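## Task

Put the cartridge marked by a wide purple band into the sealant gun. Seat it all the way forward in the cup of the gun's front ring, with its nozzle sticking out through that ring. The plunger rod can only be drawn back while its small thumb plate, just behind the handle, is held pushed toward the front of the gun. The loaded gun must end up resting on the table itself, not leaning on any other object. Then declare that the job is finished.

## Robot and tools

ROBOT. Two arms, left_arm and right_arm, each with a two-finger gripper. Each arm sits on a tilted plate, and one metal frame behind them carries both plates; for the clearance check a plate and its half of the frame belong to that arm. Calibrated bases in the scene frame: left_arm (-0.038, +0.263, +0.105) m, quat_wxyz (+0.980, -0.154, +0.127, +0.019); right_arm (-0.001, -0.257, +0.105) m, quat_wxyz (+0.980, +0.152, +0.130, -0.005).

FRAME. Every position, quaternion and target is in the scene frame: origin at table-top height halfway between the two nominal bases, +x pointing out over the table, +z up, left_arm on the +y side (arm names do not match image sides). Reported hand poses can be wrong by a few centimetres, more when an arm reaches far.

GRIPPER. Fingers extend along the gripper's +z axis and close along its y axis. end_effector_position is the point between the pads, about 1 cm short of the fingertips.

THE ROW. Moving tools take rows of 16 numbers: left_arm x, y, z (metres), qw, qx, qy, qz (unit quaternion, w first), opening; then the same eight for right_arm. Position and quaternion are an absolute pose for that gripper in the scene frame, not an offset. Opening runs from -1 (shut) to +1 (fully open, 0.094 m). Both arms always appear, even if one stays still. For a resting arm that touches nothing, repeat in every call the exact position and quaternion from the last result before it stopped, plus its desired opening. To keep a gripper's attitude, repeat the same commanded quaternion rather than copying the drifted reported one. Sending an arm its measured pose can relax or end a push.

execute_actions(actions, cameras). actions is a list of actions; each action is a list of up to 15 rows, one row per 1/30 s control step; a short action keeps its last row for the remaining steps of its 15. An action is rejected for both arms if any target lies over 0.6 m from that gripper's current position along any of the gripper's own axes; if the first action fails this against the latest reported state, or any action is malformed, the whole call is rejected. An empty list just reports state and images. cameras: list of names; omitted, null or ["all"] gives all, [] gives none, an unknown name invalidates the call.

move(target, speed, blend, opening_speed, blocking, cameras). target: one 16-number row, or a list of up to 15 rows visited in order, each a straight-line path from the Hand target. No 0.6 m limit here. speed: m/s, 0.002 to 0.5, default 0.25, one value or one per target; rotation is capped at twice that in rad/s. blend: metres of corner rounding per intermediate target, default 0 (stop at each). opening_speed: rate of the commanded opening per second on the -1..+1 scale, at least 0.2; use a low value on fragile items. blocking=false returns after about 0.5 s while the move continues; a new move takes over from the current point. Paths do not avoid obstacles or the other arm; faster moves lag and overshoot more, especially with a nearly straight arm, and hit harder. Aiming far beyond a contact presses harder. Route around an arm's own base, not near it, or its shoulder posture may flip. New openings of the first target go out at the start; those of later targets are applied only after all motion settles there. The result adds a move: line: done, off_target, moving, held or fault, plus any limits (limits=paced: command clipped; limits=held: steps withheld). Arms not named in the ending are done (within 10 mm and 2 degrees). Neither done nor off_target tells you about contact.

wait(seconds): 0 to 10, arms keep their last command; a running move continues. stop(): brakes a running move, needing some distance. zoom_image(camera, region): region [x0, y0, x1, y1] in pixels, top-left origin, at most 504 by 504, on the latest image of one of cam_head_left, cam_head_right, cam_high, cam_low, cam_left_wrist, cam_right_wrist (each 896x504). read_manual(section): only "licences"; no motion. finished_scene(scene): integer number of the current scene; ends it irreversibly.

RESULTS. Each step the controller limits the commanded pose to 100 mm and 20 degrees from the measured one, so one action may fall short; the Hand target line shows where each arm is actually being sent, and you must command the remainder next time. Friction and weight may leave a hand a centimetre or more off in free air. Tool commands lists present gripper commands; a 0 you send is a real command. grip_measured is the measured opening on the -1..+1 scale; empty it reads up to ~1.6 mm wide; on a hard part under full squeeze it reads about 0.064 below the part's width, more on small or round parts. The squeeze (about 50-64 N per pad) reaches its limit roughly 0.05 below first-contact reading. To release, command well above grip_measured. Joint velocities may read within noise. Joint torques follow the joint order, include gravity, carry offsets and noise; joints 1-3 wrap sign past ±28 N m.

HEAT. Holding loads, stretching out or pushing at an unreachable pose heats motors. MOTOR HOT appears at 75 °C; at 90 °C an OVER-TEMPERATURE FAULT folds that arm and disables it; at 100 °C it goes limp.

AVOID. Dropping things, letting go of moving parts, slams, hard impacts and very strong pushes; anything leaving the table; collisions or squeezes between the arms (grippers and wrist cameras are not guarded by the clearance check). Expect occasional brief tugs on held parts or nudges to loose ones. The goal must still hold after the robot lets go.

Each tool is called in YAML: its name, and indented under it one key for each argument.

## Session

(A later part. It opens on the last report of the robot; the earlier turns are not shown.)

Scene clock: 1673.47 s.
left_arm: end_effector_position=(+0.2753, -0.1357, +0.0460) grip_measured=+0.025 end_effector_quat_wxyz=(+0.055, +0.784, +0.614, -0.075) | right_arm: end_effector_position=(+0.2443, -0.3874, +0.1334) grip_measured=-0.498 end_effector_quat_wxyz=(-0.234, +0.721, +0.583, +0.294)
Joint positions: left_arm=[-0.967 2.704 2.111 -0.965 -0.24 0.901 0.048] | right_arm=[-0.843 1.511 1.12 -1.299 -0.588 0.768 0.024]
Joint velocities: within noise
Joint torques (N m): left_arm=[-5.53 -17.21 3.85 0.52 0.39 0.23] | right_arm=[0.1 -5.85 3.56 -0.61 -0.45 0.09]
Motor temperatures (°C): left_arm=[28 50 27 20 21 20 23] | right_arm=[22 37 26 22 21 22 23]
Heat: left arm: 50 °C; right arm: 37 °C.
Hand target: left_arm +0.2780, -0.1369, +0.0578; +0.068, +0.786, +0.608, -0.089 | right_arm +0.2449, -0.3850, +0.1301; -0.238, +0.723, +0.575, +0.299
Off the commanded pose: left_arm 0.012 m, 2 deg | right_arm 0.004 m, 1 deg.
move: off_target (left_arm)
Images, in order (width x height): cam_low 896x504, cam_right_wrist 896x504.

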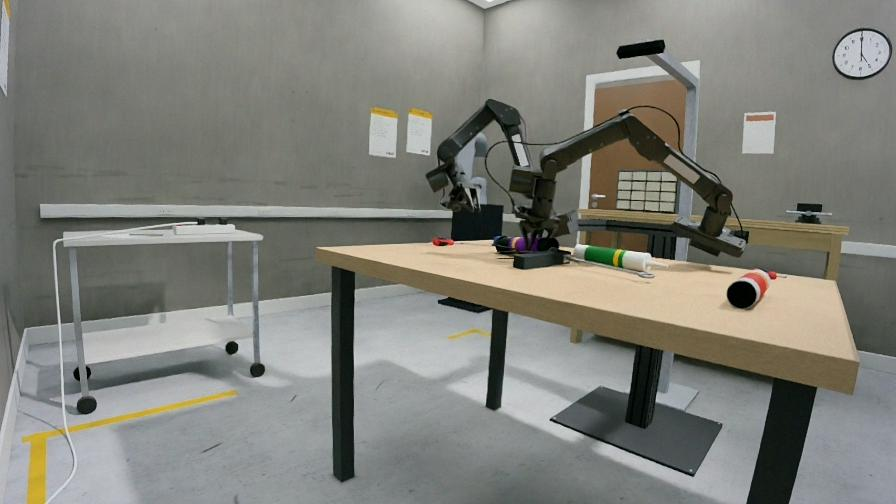

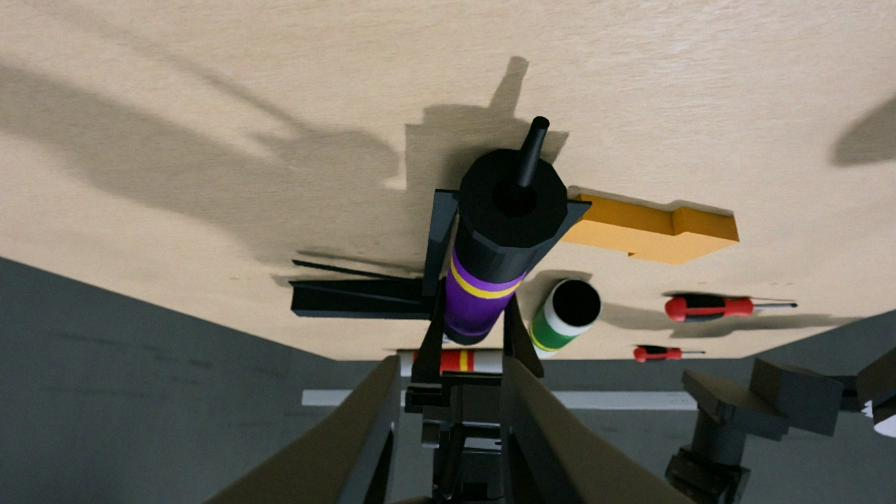

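execute_actions:
  actions: []

zoom_image:
  camera: "cam_low"
  region: [440, 190, 640, 310]

Scene clock: 1701.50 s.
left_arm: end_effector_position=(+0.2753, -0.1357, +0.0461) grip_measured=+0.025 end_effector_quat_wxyz=(+0.056, +0.784, +0.614, -0.075) | right_arm: end_effector_position=(+0.2443, -0.3874, +0.1334) grip_measured=-0.498 end_effector_quat_wxyz=(-0.234, +0.721, +0.583, +0.294)
Joint positions: left_arm=[-0.967 2.704 2.111 -0.965 -0.24 0.901 0.048] | right_arm=[-0.843 1.511 1.12 -1.299 -0.588 0.768 0.024]
Joint velocities: within noise
Joint torques (N m): left_arm=[-5.53 -17.16 3.86 0.52 0.39 0.22] | right_arm=[0.09 -5.85 3.56 -0.61 -0.45 0.1]
Motor temperatures (°C): left_arm=[27 50 25 20 21 20 23] | right_arm=[22 37 26 22 21 22 23]
Heat: left arm: 50 °C; right arm: 37 °C.
Hand target: left_arm +0.2780, -0.1369, +0.0579; +0.069, +0.786, +0.608, -0.089 | right_arm +0.2449, -0.3850, +0.1301; -0.238, +0.723, +0.575, +0.299
Tool commands: left_gripper/opening=-0.3 right_gripper/opening=-0.5
Off the commanded pose: left_arm 0.012 m, 2 deg | right_arm 0.004 m, 1 deg.

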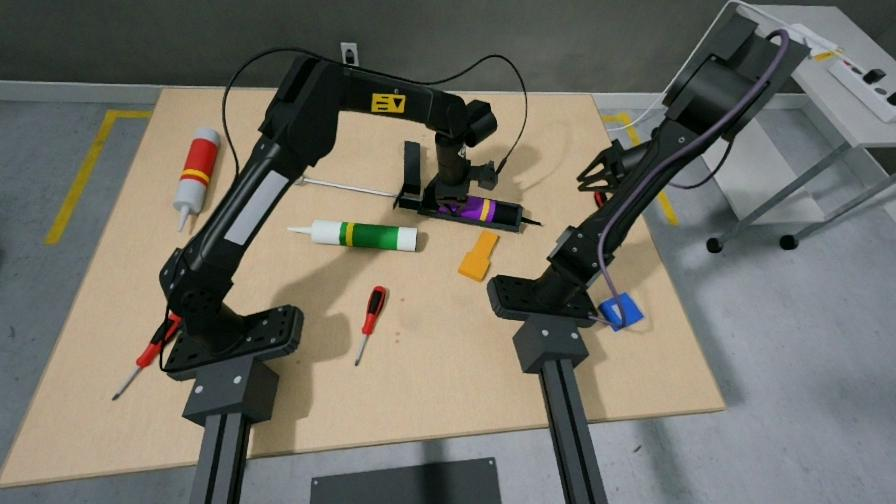

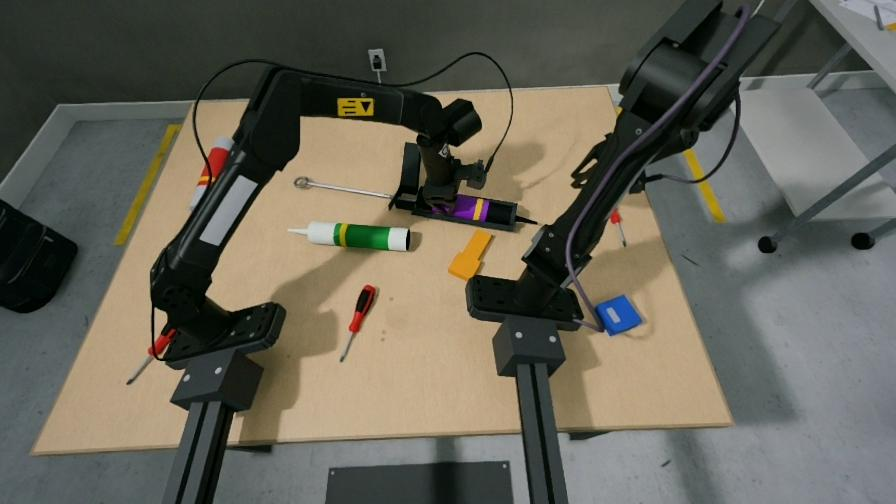

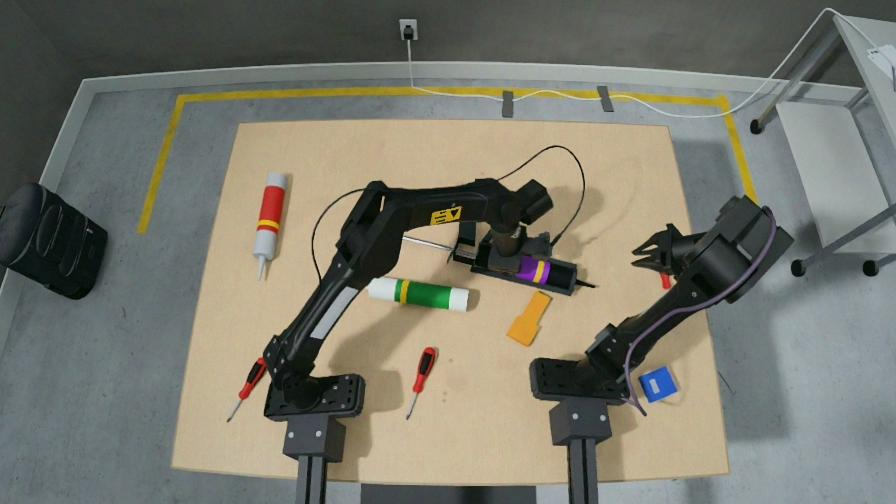

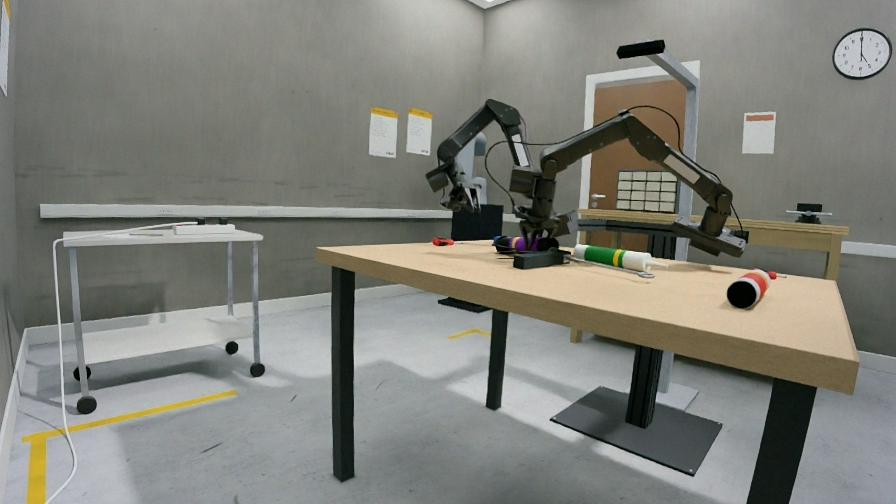

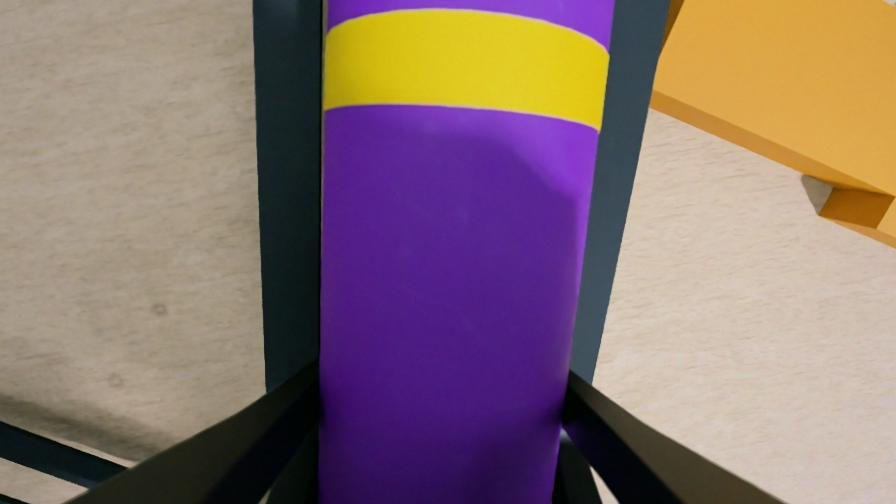

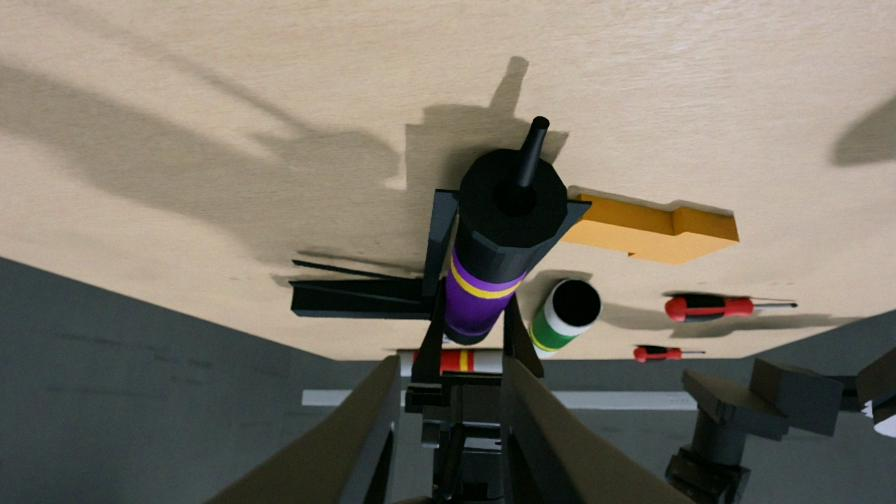

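Scaled by 2.520 from the camera's 896x504 image, which has a finer 1280x720 frame.

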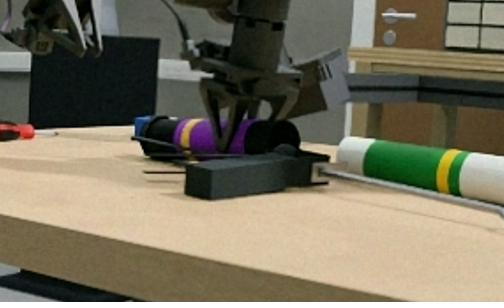

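zoom_image:
  camera: "cam_low"
  region: [490, 220, 580, 275]

zoom_image:
  camera: "cam_right_wrist"
  region: [280, 100, 640, 400]

zoom_image:
  camera: "cam_high"
  region: [430, 200, 620, 310]

zoom_image:
  camera: "cam_head_left"
  region: [380, 130, 560, 240]

Scaled by 5.600 from the camera's 896x504 image, which has a finer 1280x720 frame.

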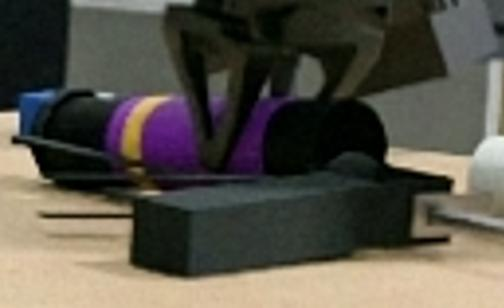

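Scaled by 1.400 from the camera's 896x504 image, which has a finer 1280x720 frame.

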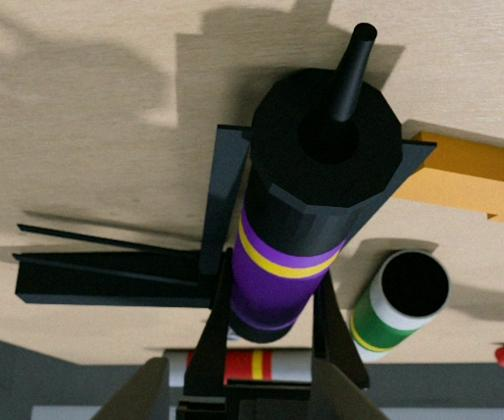

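Scaled by 2.653 from the camera's 896x504 image, which has a finer 1280x720 frame.

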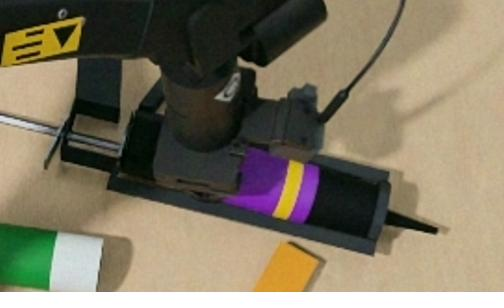

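Scaled by 2.800 from the camera's 896x504 image, which has a finer 1280x720 frame.

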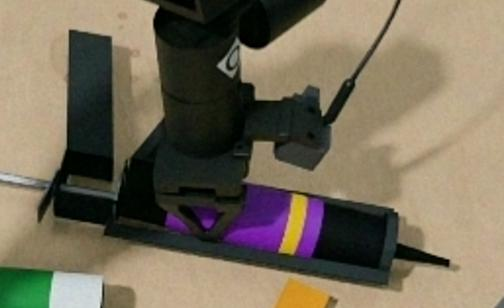

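zoom_image:
  camera: "cam_right_wrist"
  region: [430, 100, 610, 270]

zoom_image:
  camera: "cam_head_left"
  region: [400, 170, 550, 250]

Scaled by 2.800 from the camera's 896x504 image, which has a finer 1280x720 frame.

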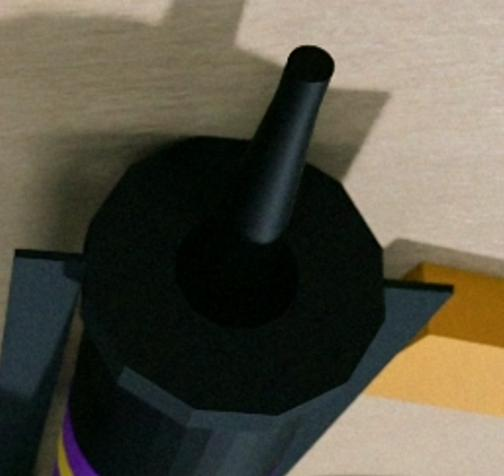

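Scaled by 3.360 from the camera's 896x504 image, which has a finer 1280x720 frame.

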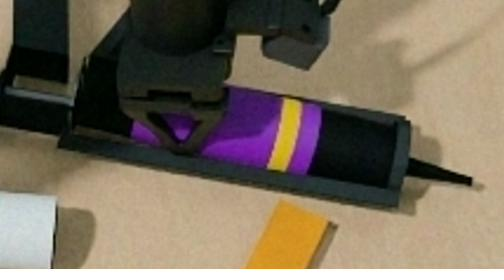

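move:
  target: [0.276,-0.152,0.062,0.0854,0.7829,0.6069,-0.1101,-0.3,0.245,-0.385,0.13,-0.2382,0.7230,0.5751,0.2995,-0.5]
  speed: 0.04

zoom_image:
  camera: "cam_right_wrist"
  region: [430, 100, 610, 270]

zoom_image:
  camera: "cam_head_left"
  region: [400, 170, 550, 250]

zoom_image:
  camera: "cam_low"
  region: [490, 220, 580, 275]

Scene clock: 1735.37 s.
left_arm: end_effector_position=(+0.2748, -0.1370, +0.0463) grip_measured=+0.025 end_effector_quat_wxyz=(+0.057, +0.784, +0.613, -0.079) | right_arm: end_effector_position=(+0.2443, -0.3874, +0.1334) grip_measured=-0.498 end_effector_quat_wxyz=(-0.234, +0.721, +0.583, +0.294)
Joint positions: left_arm=[-0.967 2.704 2.111 -0.962 -0.233 0.902 0.048] | right_arm=[-0.843 1.511 1.12 -1.299 -0.588 0.768 0.024]
Joint velocities: within noise
Joint torques (N m): left_arm=[-6.22 -16.1 5.71 0.67 0.74 0.19] | right_arm=[0.1 -5.86 3.55 -0.61 -0.44 0.1]
Motor temperatures (°C): left_arm=[27 50 25 20 21 20 23] | right_arm=[22 37 25 22 21 22 23]
Heat: left arm: 50 °C; right arm: 37 °C.
Hand target: left_arm +0.2760, -0.1514, +0.0626; +0.085, +0.783, +0.606, -0.109 | right_arm +0.2449, -0.3850, +0.1301; -0.238, +0.723, +0.575, +0.299
Off the commanded pose: left_arm 0.022 m, 5 deg | right_arm 0.004 m, 1 deg.
move: off_target (left_arm)

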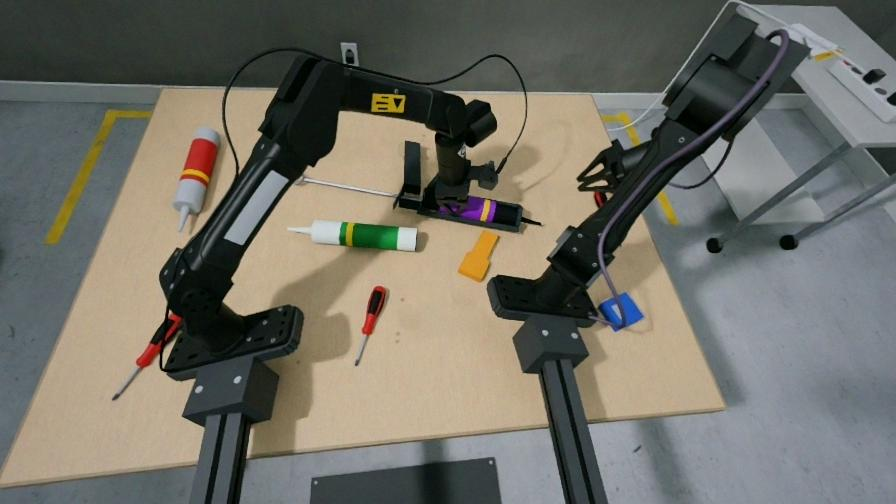

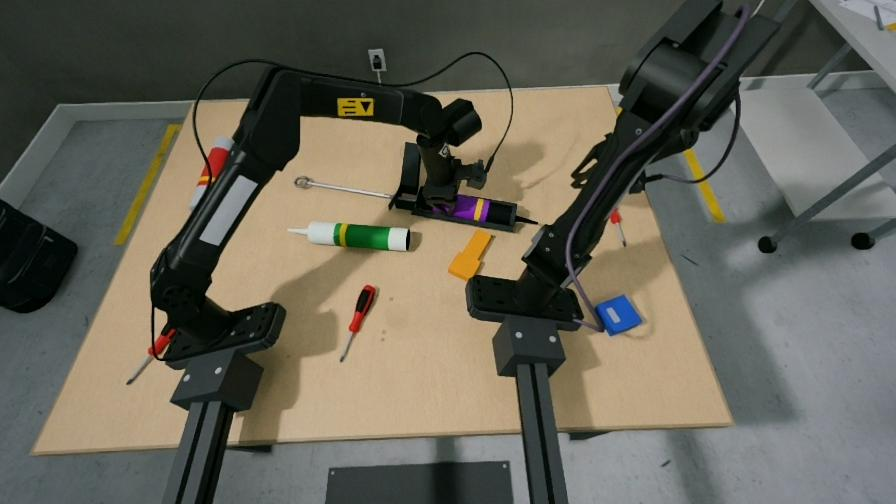

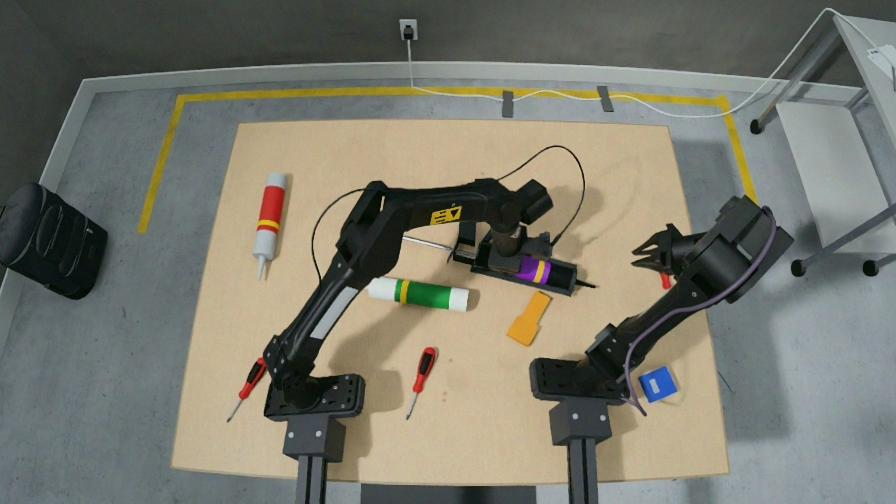

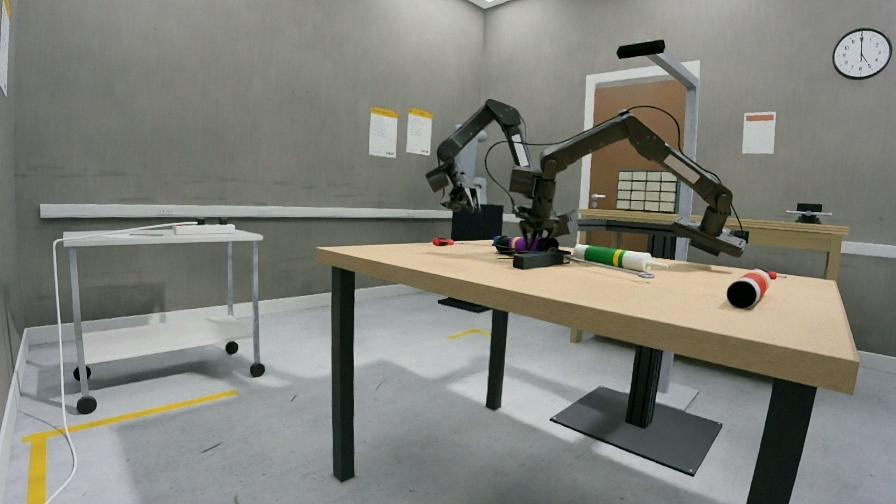

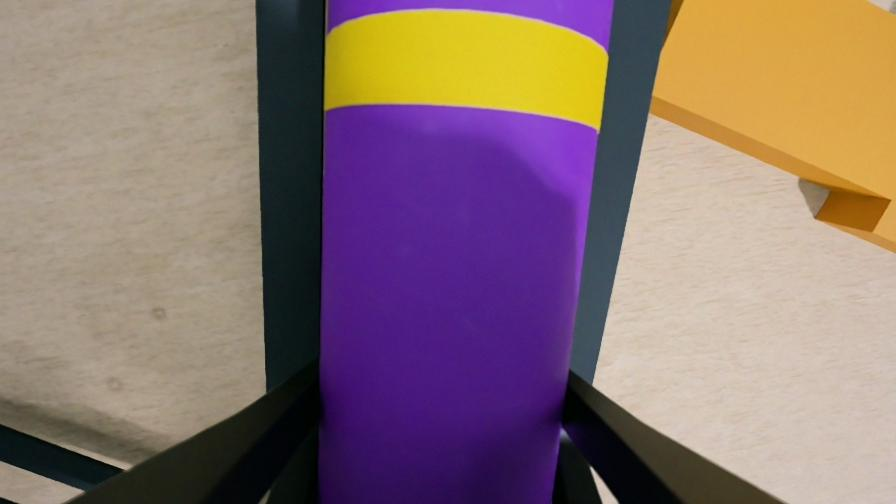

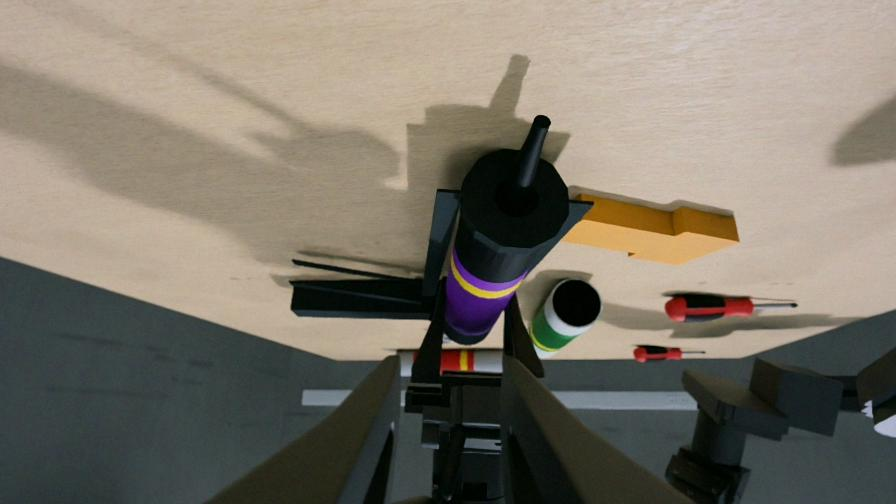

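Scaled by 2.800 from the camera's 896x504 image, which has a finer 1280x720 frame.

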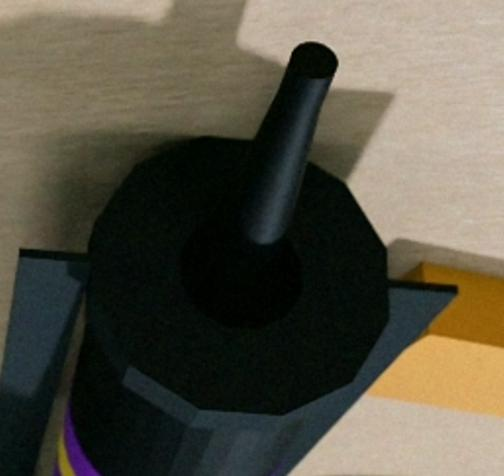

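Scaled by 3.360 from the camera's 896x504 image, which has a finer 1280x720 frame.

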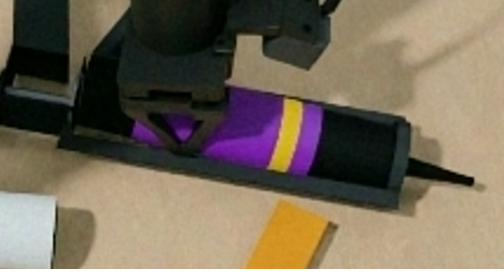

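Scaled by 5.600 from the camera's 896x504 image, which has a finer 1280x720 frame.

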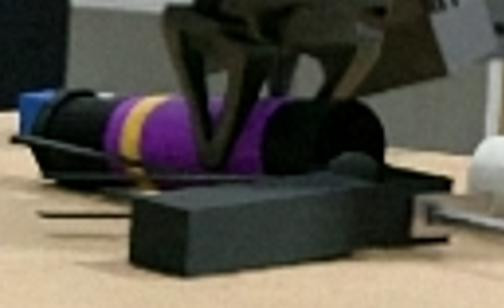

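zoom_image:
  camera: "cam_head_left"
  region: [280, 180, 430, 260]

zoom_image:
  camera: "cam_high"
  region: [360, 220, 610, 320]

Scaled by 3.360 from the camera's 896x504 image, which has a finer 1280x720 frame.

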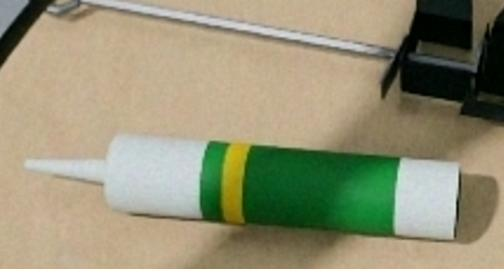

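Scaled by 2.016 from the camera's 896x504 image, which has a finer 1280x720 frame.

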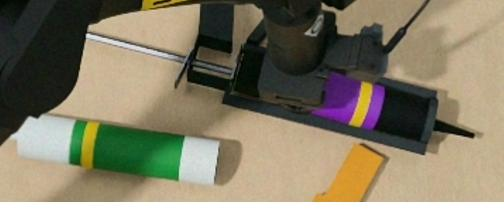

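move:
  target: [0.276,-0.145,0.058,0.0693,0.7856,0.6083,-0.0895,0.3,0.245,-0.385,0.13,-0.2382,0.7230,0.5751,0.2995,-0.5]
  speed: 0.04
  opening_speed: 0.3

zoom_image:
  camera: "cam_low"
  region: [490, 220, 580, 275]

Scene clock: 1759.47 s.
left_arm: end_effector_position=(+0.2753, -0.1380, +0.0473) grip_measured=+0.298 end_effector_quat_wxyz=(+0.059, +0.783, +0.613, -0.080) | right_arm: end_effector_position=(+0.2443, -0.3874, +0.1334) grip_measured=-0.498 end_effector_quat_wxyz=(-0.234, +0.721, +0.583, +0.294)
Joint positions: left_arm=[-0.967 2.704 2.114 -0.962 -0.231 0.902 0.061] | right_arm=[-0.843 1.511 1.12 -1.299 -0.588 0.768 0.024]
Joint velocities: within noise
Joint torques (N m): left_arm=[-6.53 -14.69 6.97 0.34 0.3 0.09] | right_arm=[0.09 -5.86 3.54 -0.61 -0.44 0.09]
Motor temperatures (°C): left_arm=[27 49 26 20 21 20 23] | right_arm=[22 37 25 22 21 22 22]
Heat: left arm: 49 °C; right arm: 37 °C.
Hand target: left_arm +0.2760, -0.1448, +0.0581; +0.070, +0.786, +0.608, -0.089 | right_arm +0.2449, -0.3850, +0.1301; -0.238, +0.723, +0.575, +0.299
Off the commanded pose: left_arm 0.013 m, 2 deg | right_arm 0.004 m, 1 deg.
move: off_target (left_arm)

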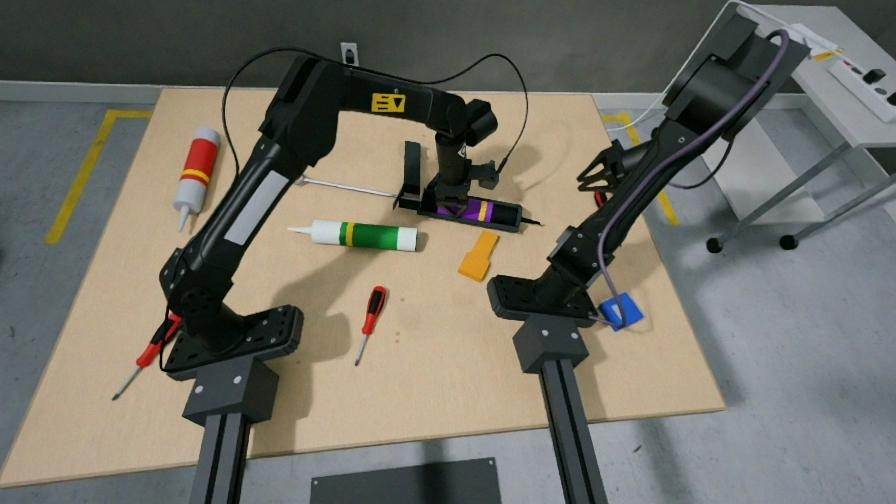

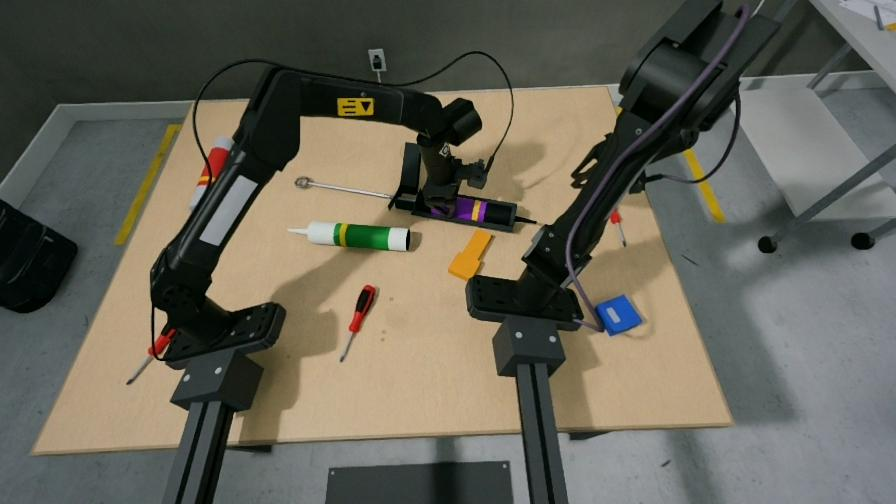

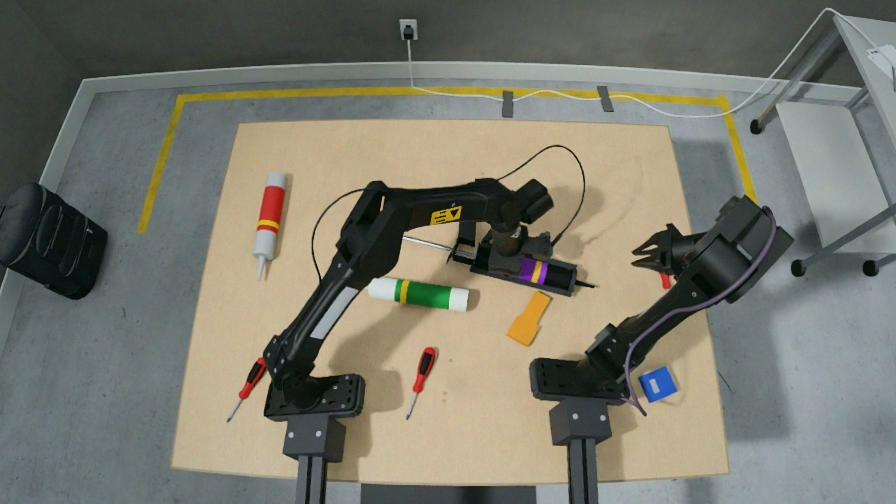

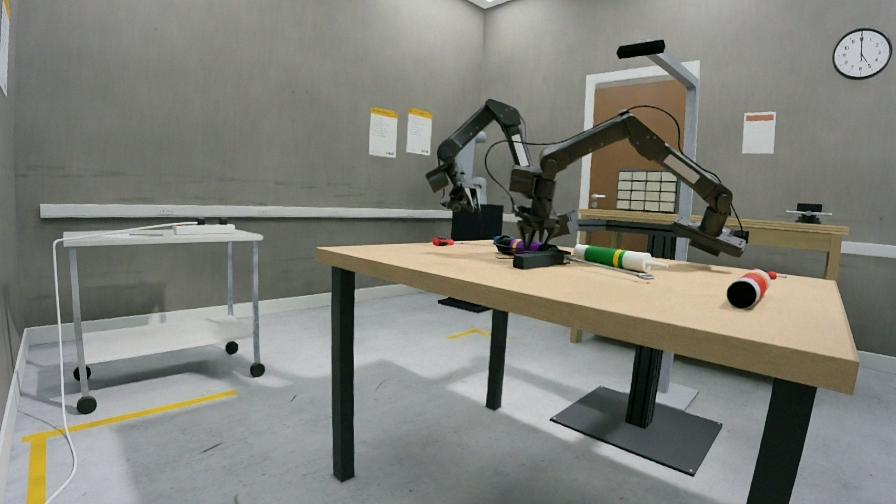

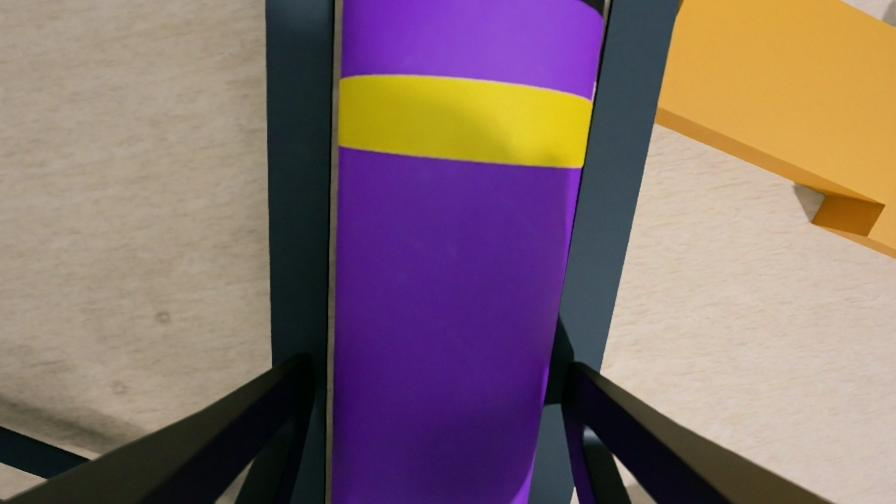

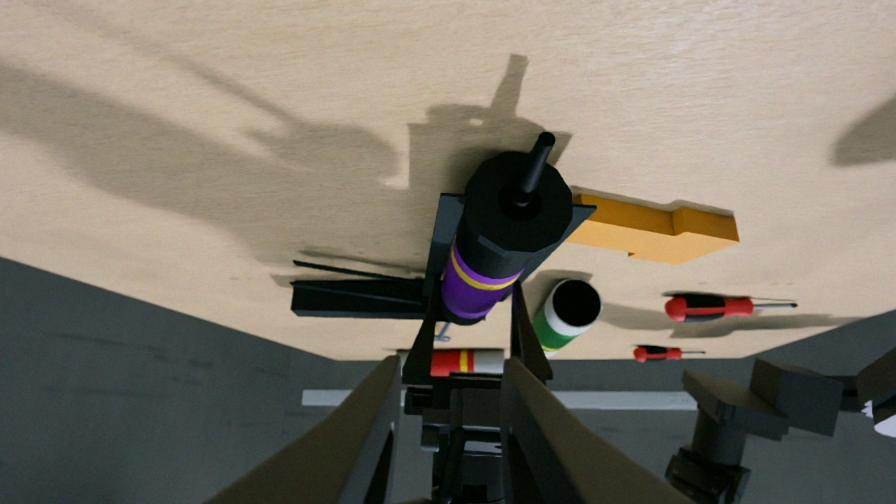

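Scaled by 5.600 from the camera's 896x504 image, which has a finer 1280x720 frame.

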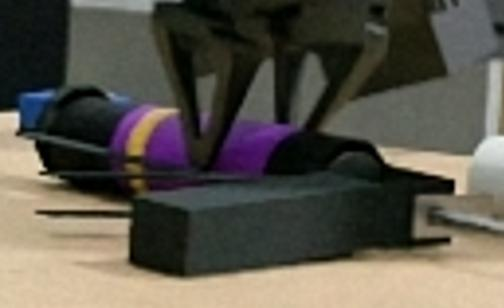

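move:
  target:
    - [0.275,-0.138,0.10,0.0454,0.7885,0.6105,-0.0586,0.4,0.245,-0.385,0.13,-0.2382,0.7230,0.5751,0.2995,-0.5]
    - [0.265,-0.115,0.19,0.0214,0.7902,0.6118,-0.0276,0.4,0.245,-0.385,0.13,-0.2382,0.7230,0.5751,0.2995,-0.5]
  speed: 0.12

zoom_image:
  camera: "cam_low"
  region: [490, 220, 580, 275]

zoom_image:
  camera: "cam_right_wrist"
  region: [430, 100, 610, 370]

zoom_image:
  camera: "cam_head_left"
  region: [400, 170, 550, 250]

Scene clock: 1768.50 s.
left_arm: end_effector_position=(+0.2699, -0.1122, +0.1818) grip_measured=+0.398 end_effector_quat_wxyz=(+0.027, +0.788, +0.614, -0.032) | right_arm: end_effector_position=(+0.2443, -0.3874, +0.1334) grip_measured=-0.498 end_effector_quat_wxyz=(-0.234, +0.721, +0.583, +0.294)
Joint positions: left_arm=[-1.082 2.704 2.618 -1.573 -0.318 0.768 0.066] | right_arm=[-0.843 1.511 1.12 -1.299 -0.588 0.768 0.024]
Joint velocities: within noise
Joint torques (N m): left_arm=[-7.46 -14.11 5.94 0.19 -0.01 -0.11] | right_arm=[0.1 -5.86 3.55 -0.61 -0.45 0.09]
Motor temperatures (°C): left_arm=[27 49 27 20 21 20 22] | right_arm=[22 37 25 22 21 22 22]
Heat: left arm: 49 °C; right arm: 37 °C.
Hand target: left_arm +0.2649, -0.1147, +0.1897; +0.032, +0.790, +0.612, -0.029 | right_arm +0.2449, -0.3850, +0.1301; -0.238, +0.723, +0.575, +0.299
Off the commanded pose: left_arm 0.010 m, 1 deg | right_arm 0.004 m, 1 deg.
joint sent to its limit (left arm) — joint 4 (wrist pitch), lower limit. The joint targets still meet the commanded pose.
move: done

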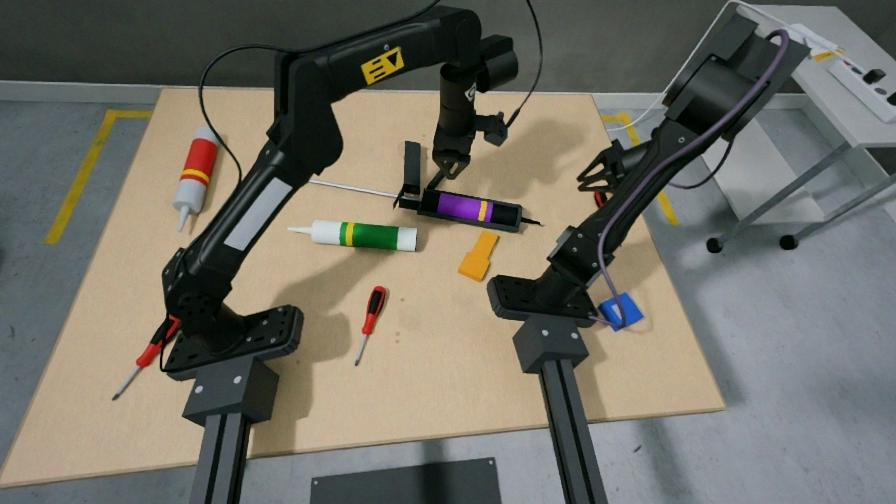

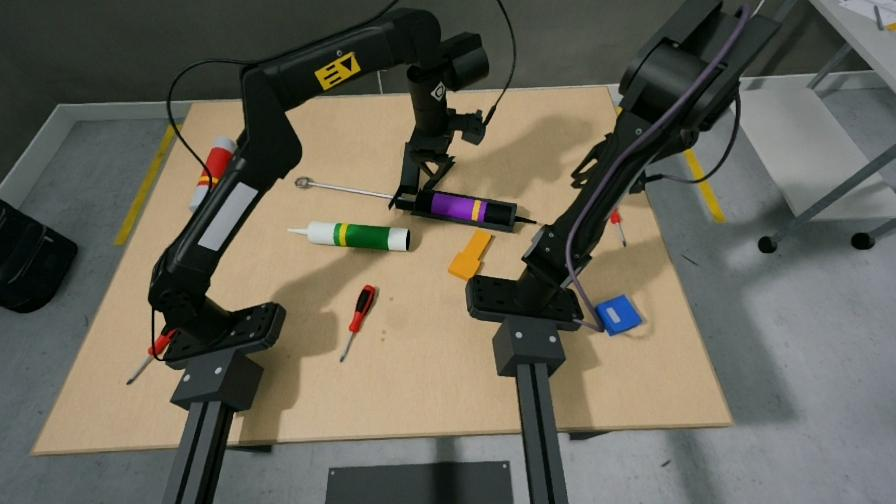

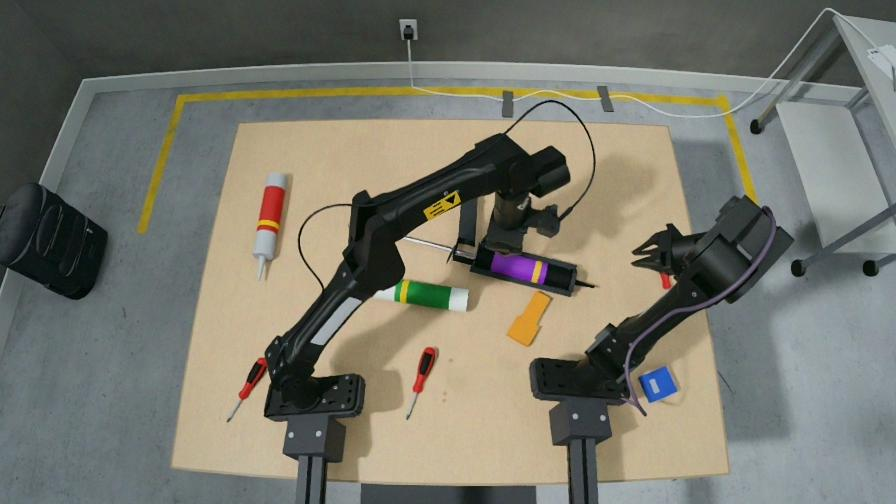

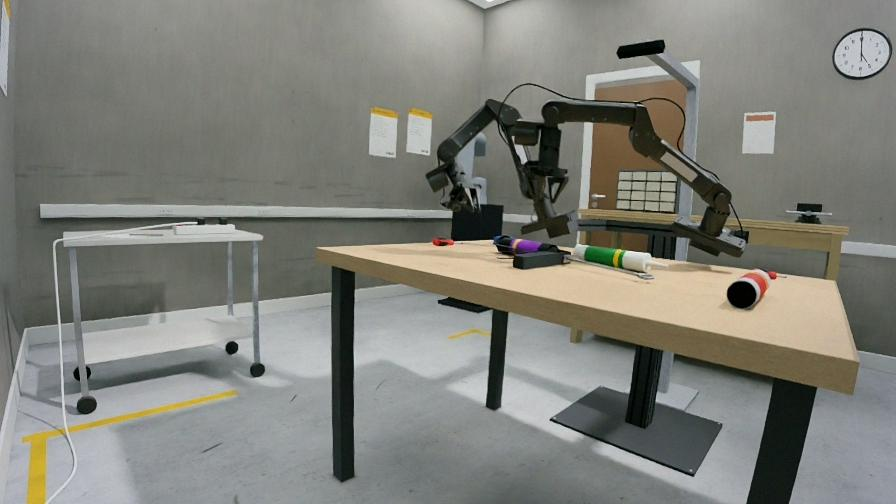

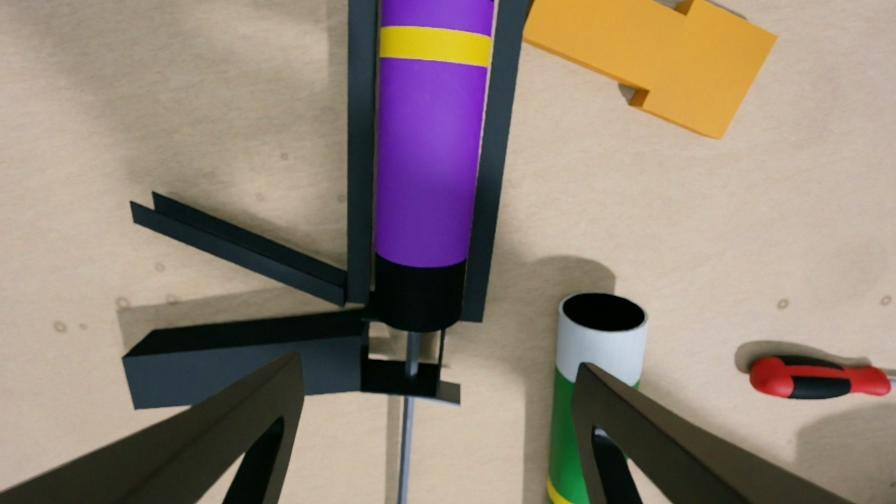

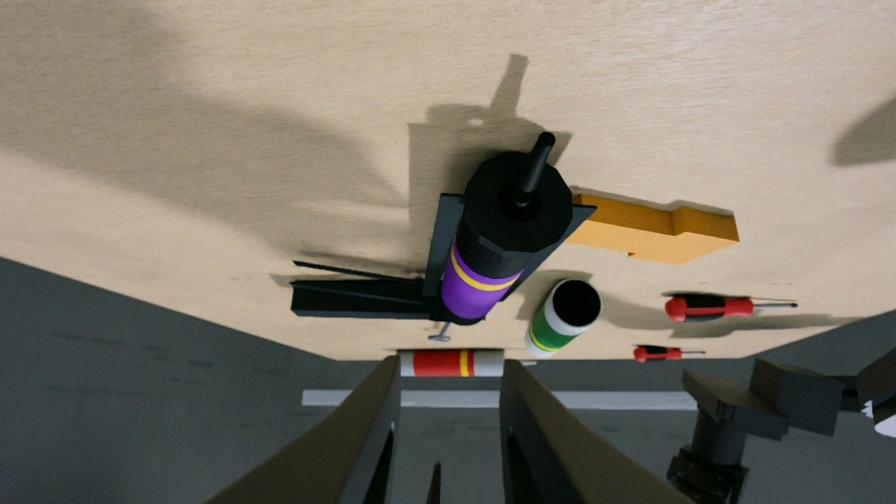

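Scaled by 5.600 from the camera's 896x504 image, which has a finer 1280x720 frame.

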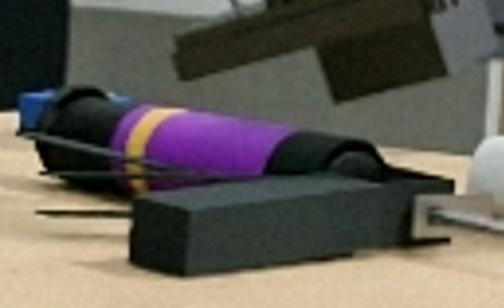

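Scaled by 1.867 from the camera's 896x504 image, which has a finer 1280x720 frame.

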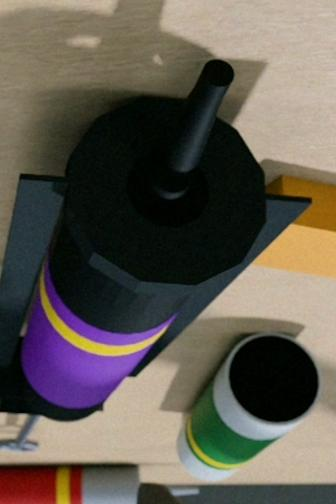

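Scaled by 3.360 from the camera's 896x504 image, which has a finer 1280x720 frame.

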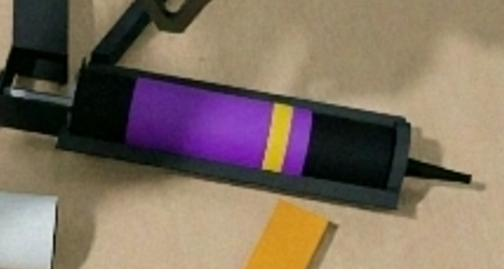

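zoom_image:
  camera: "cam_left_wrist"
  region: [330, 200, 510, 420]

zoom_image:
  camera: "cam_low"
  region: [530, 230, 575, 260]

zoom_image:
  camera: "cam_right_wrist"
  region: [450, 130, 590, 230]

Scaled by 2.291 from the camera's 896x504 image, which has a finer 1280x720 frame.

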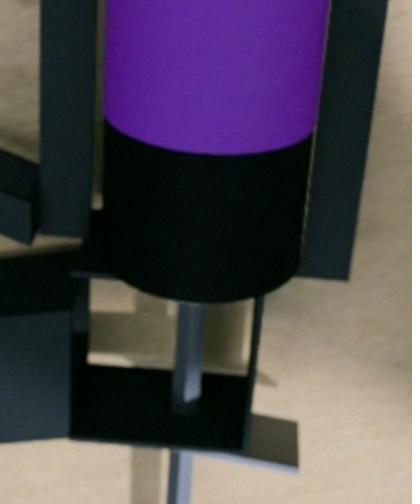

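Scaled by 11.200 from the camera's 896x504 image, which has a finer 1280x720 frame.

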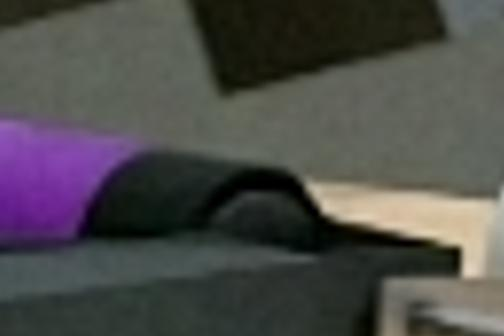

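Scaled by 3.600 from the camera's 896x504 image, which has a finer 1280x720 frame.

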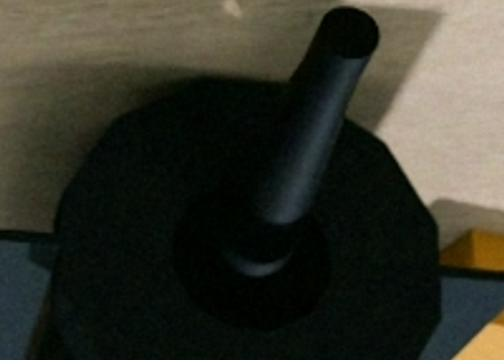

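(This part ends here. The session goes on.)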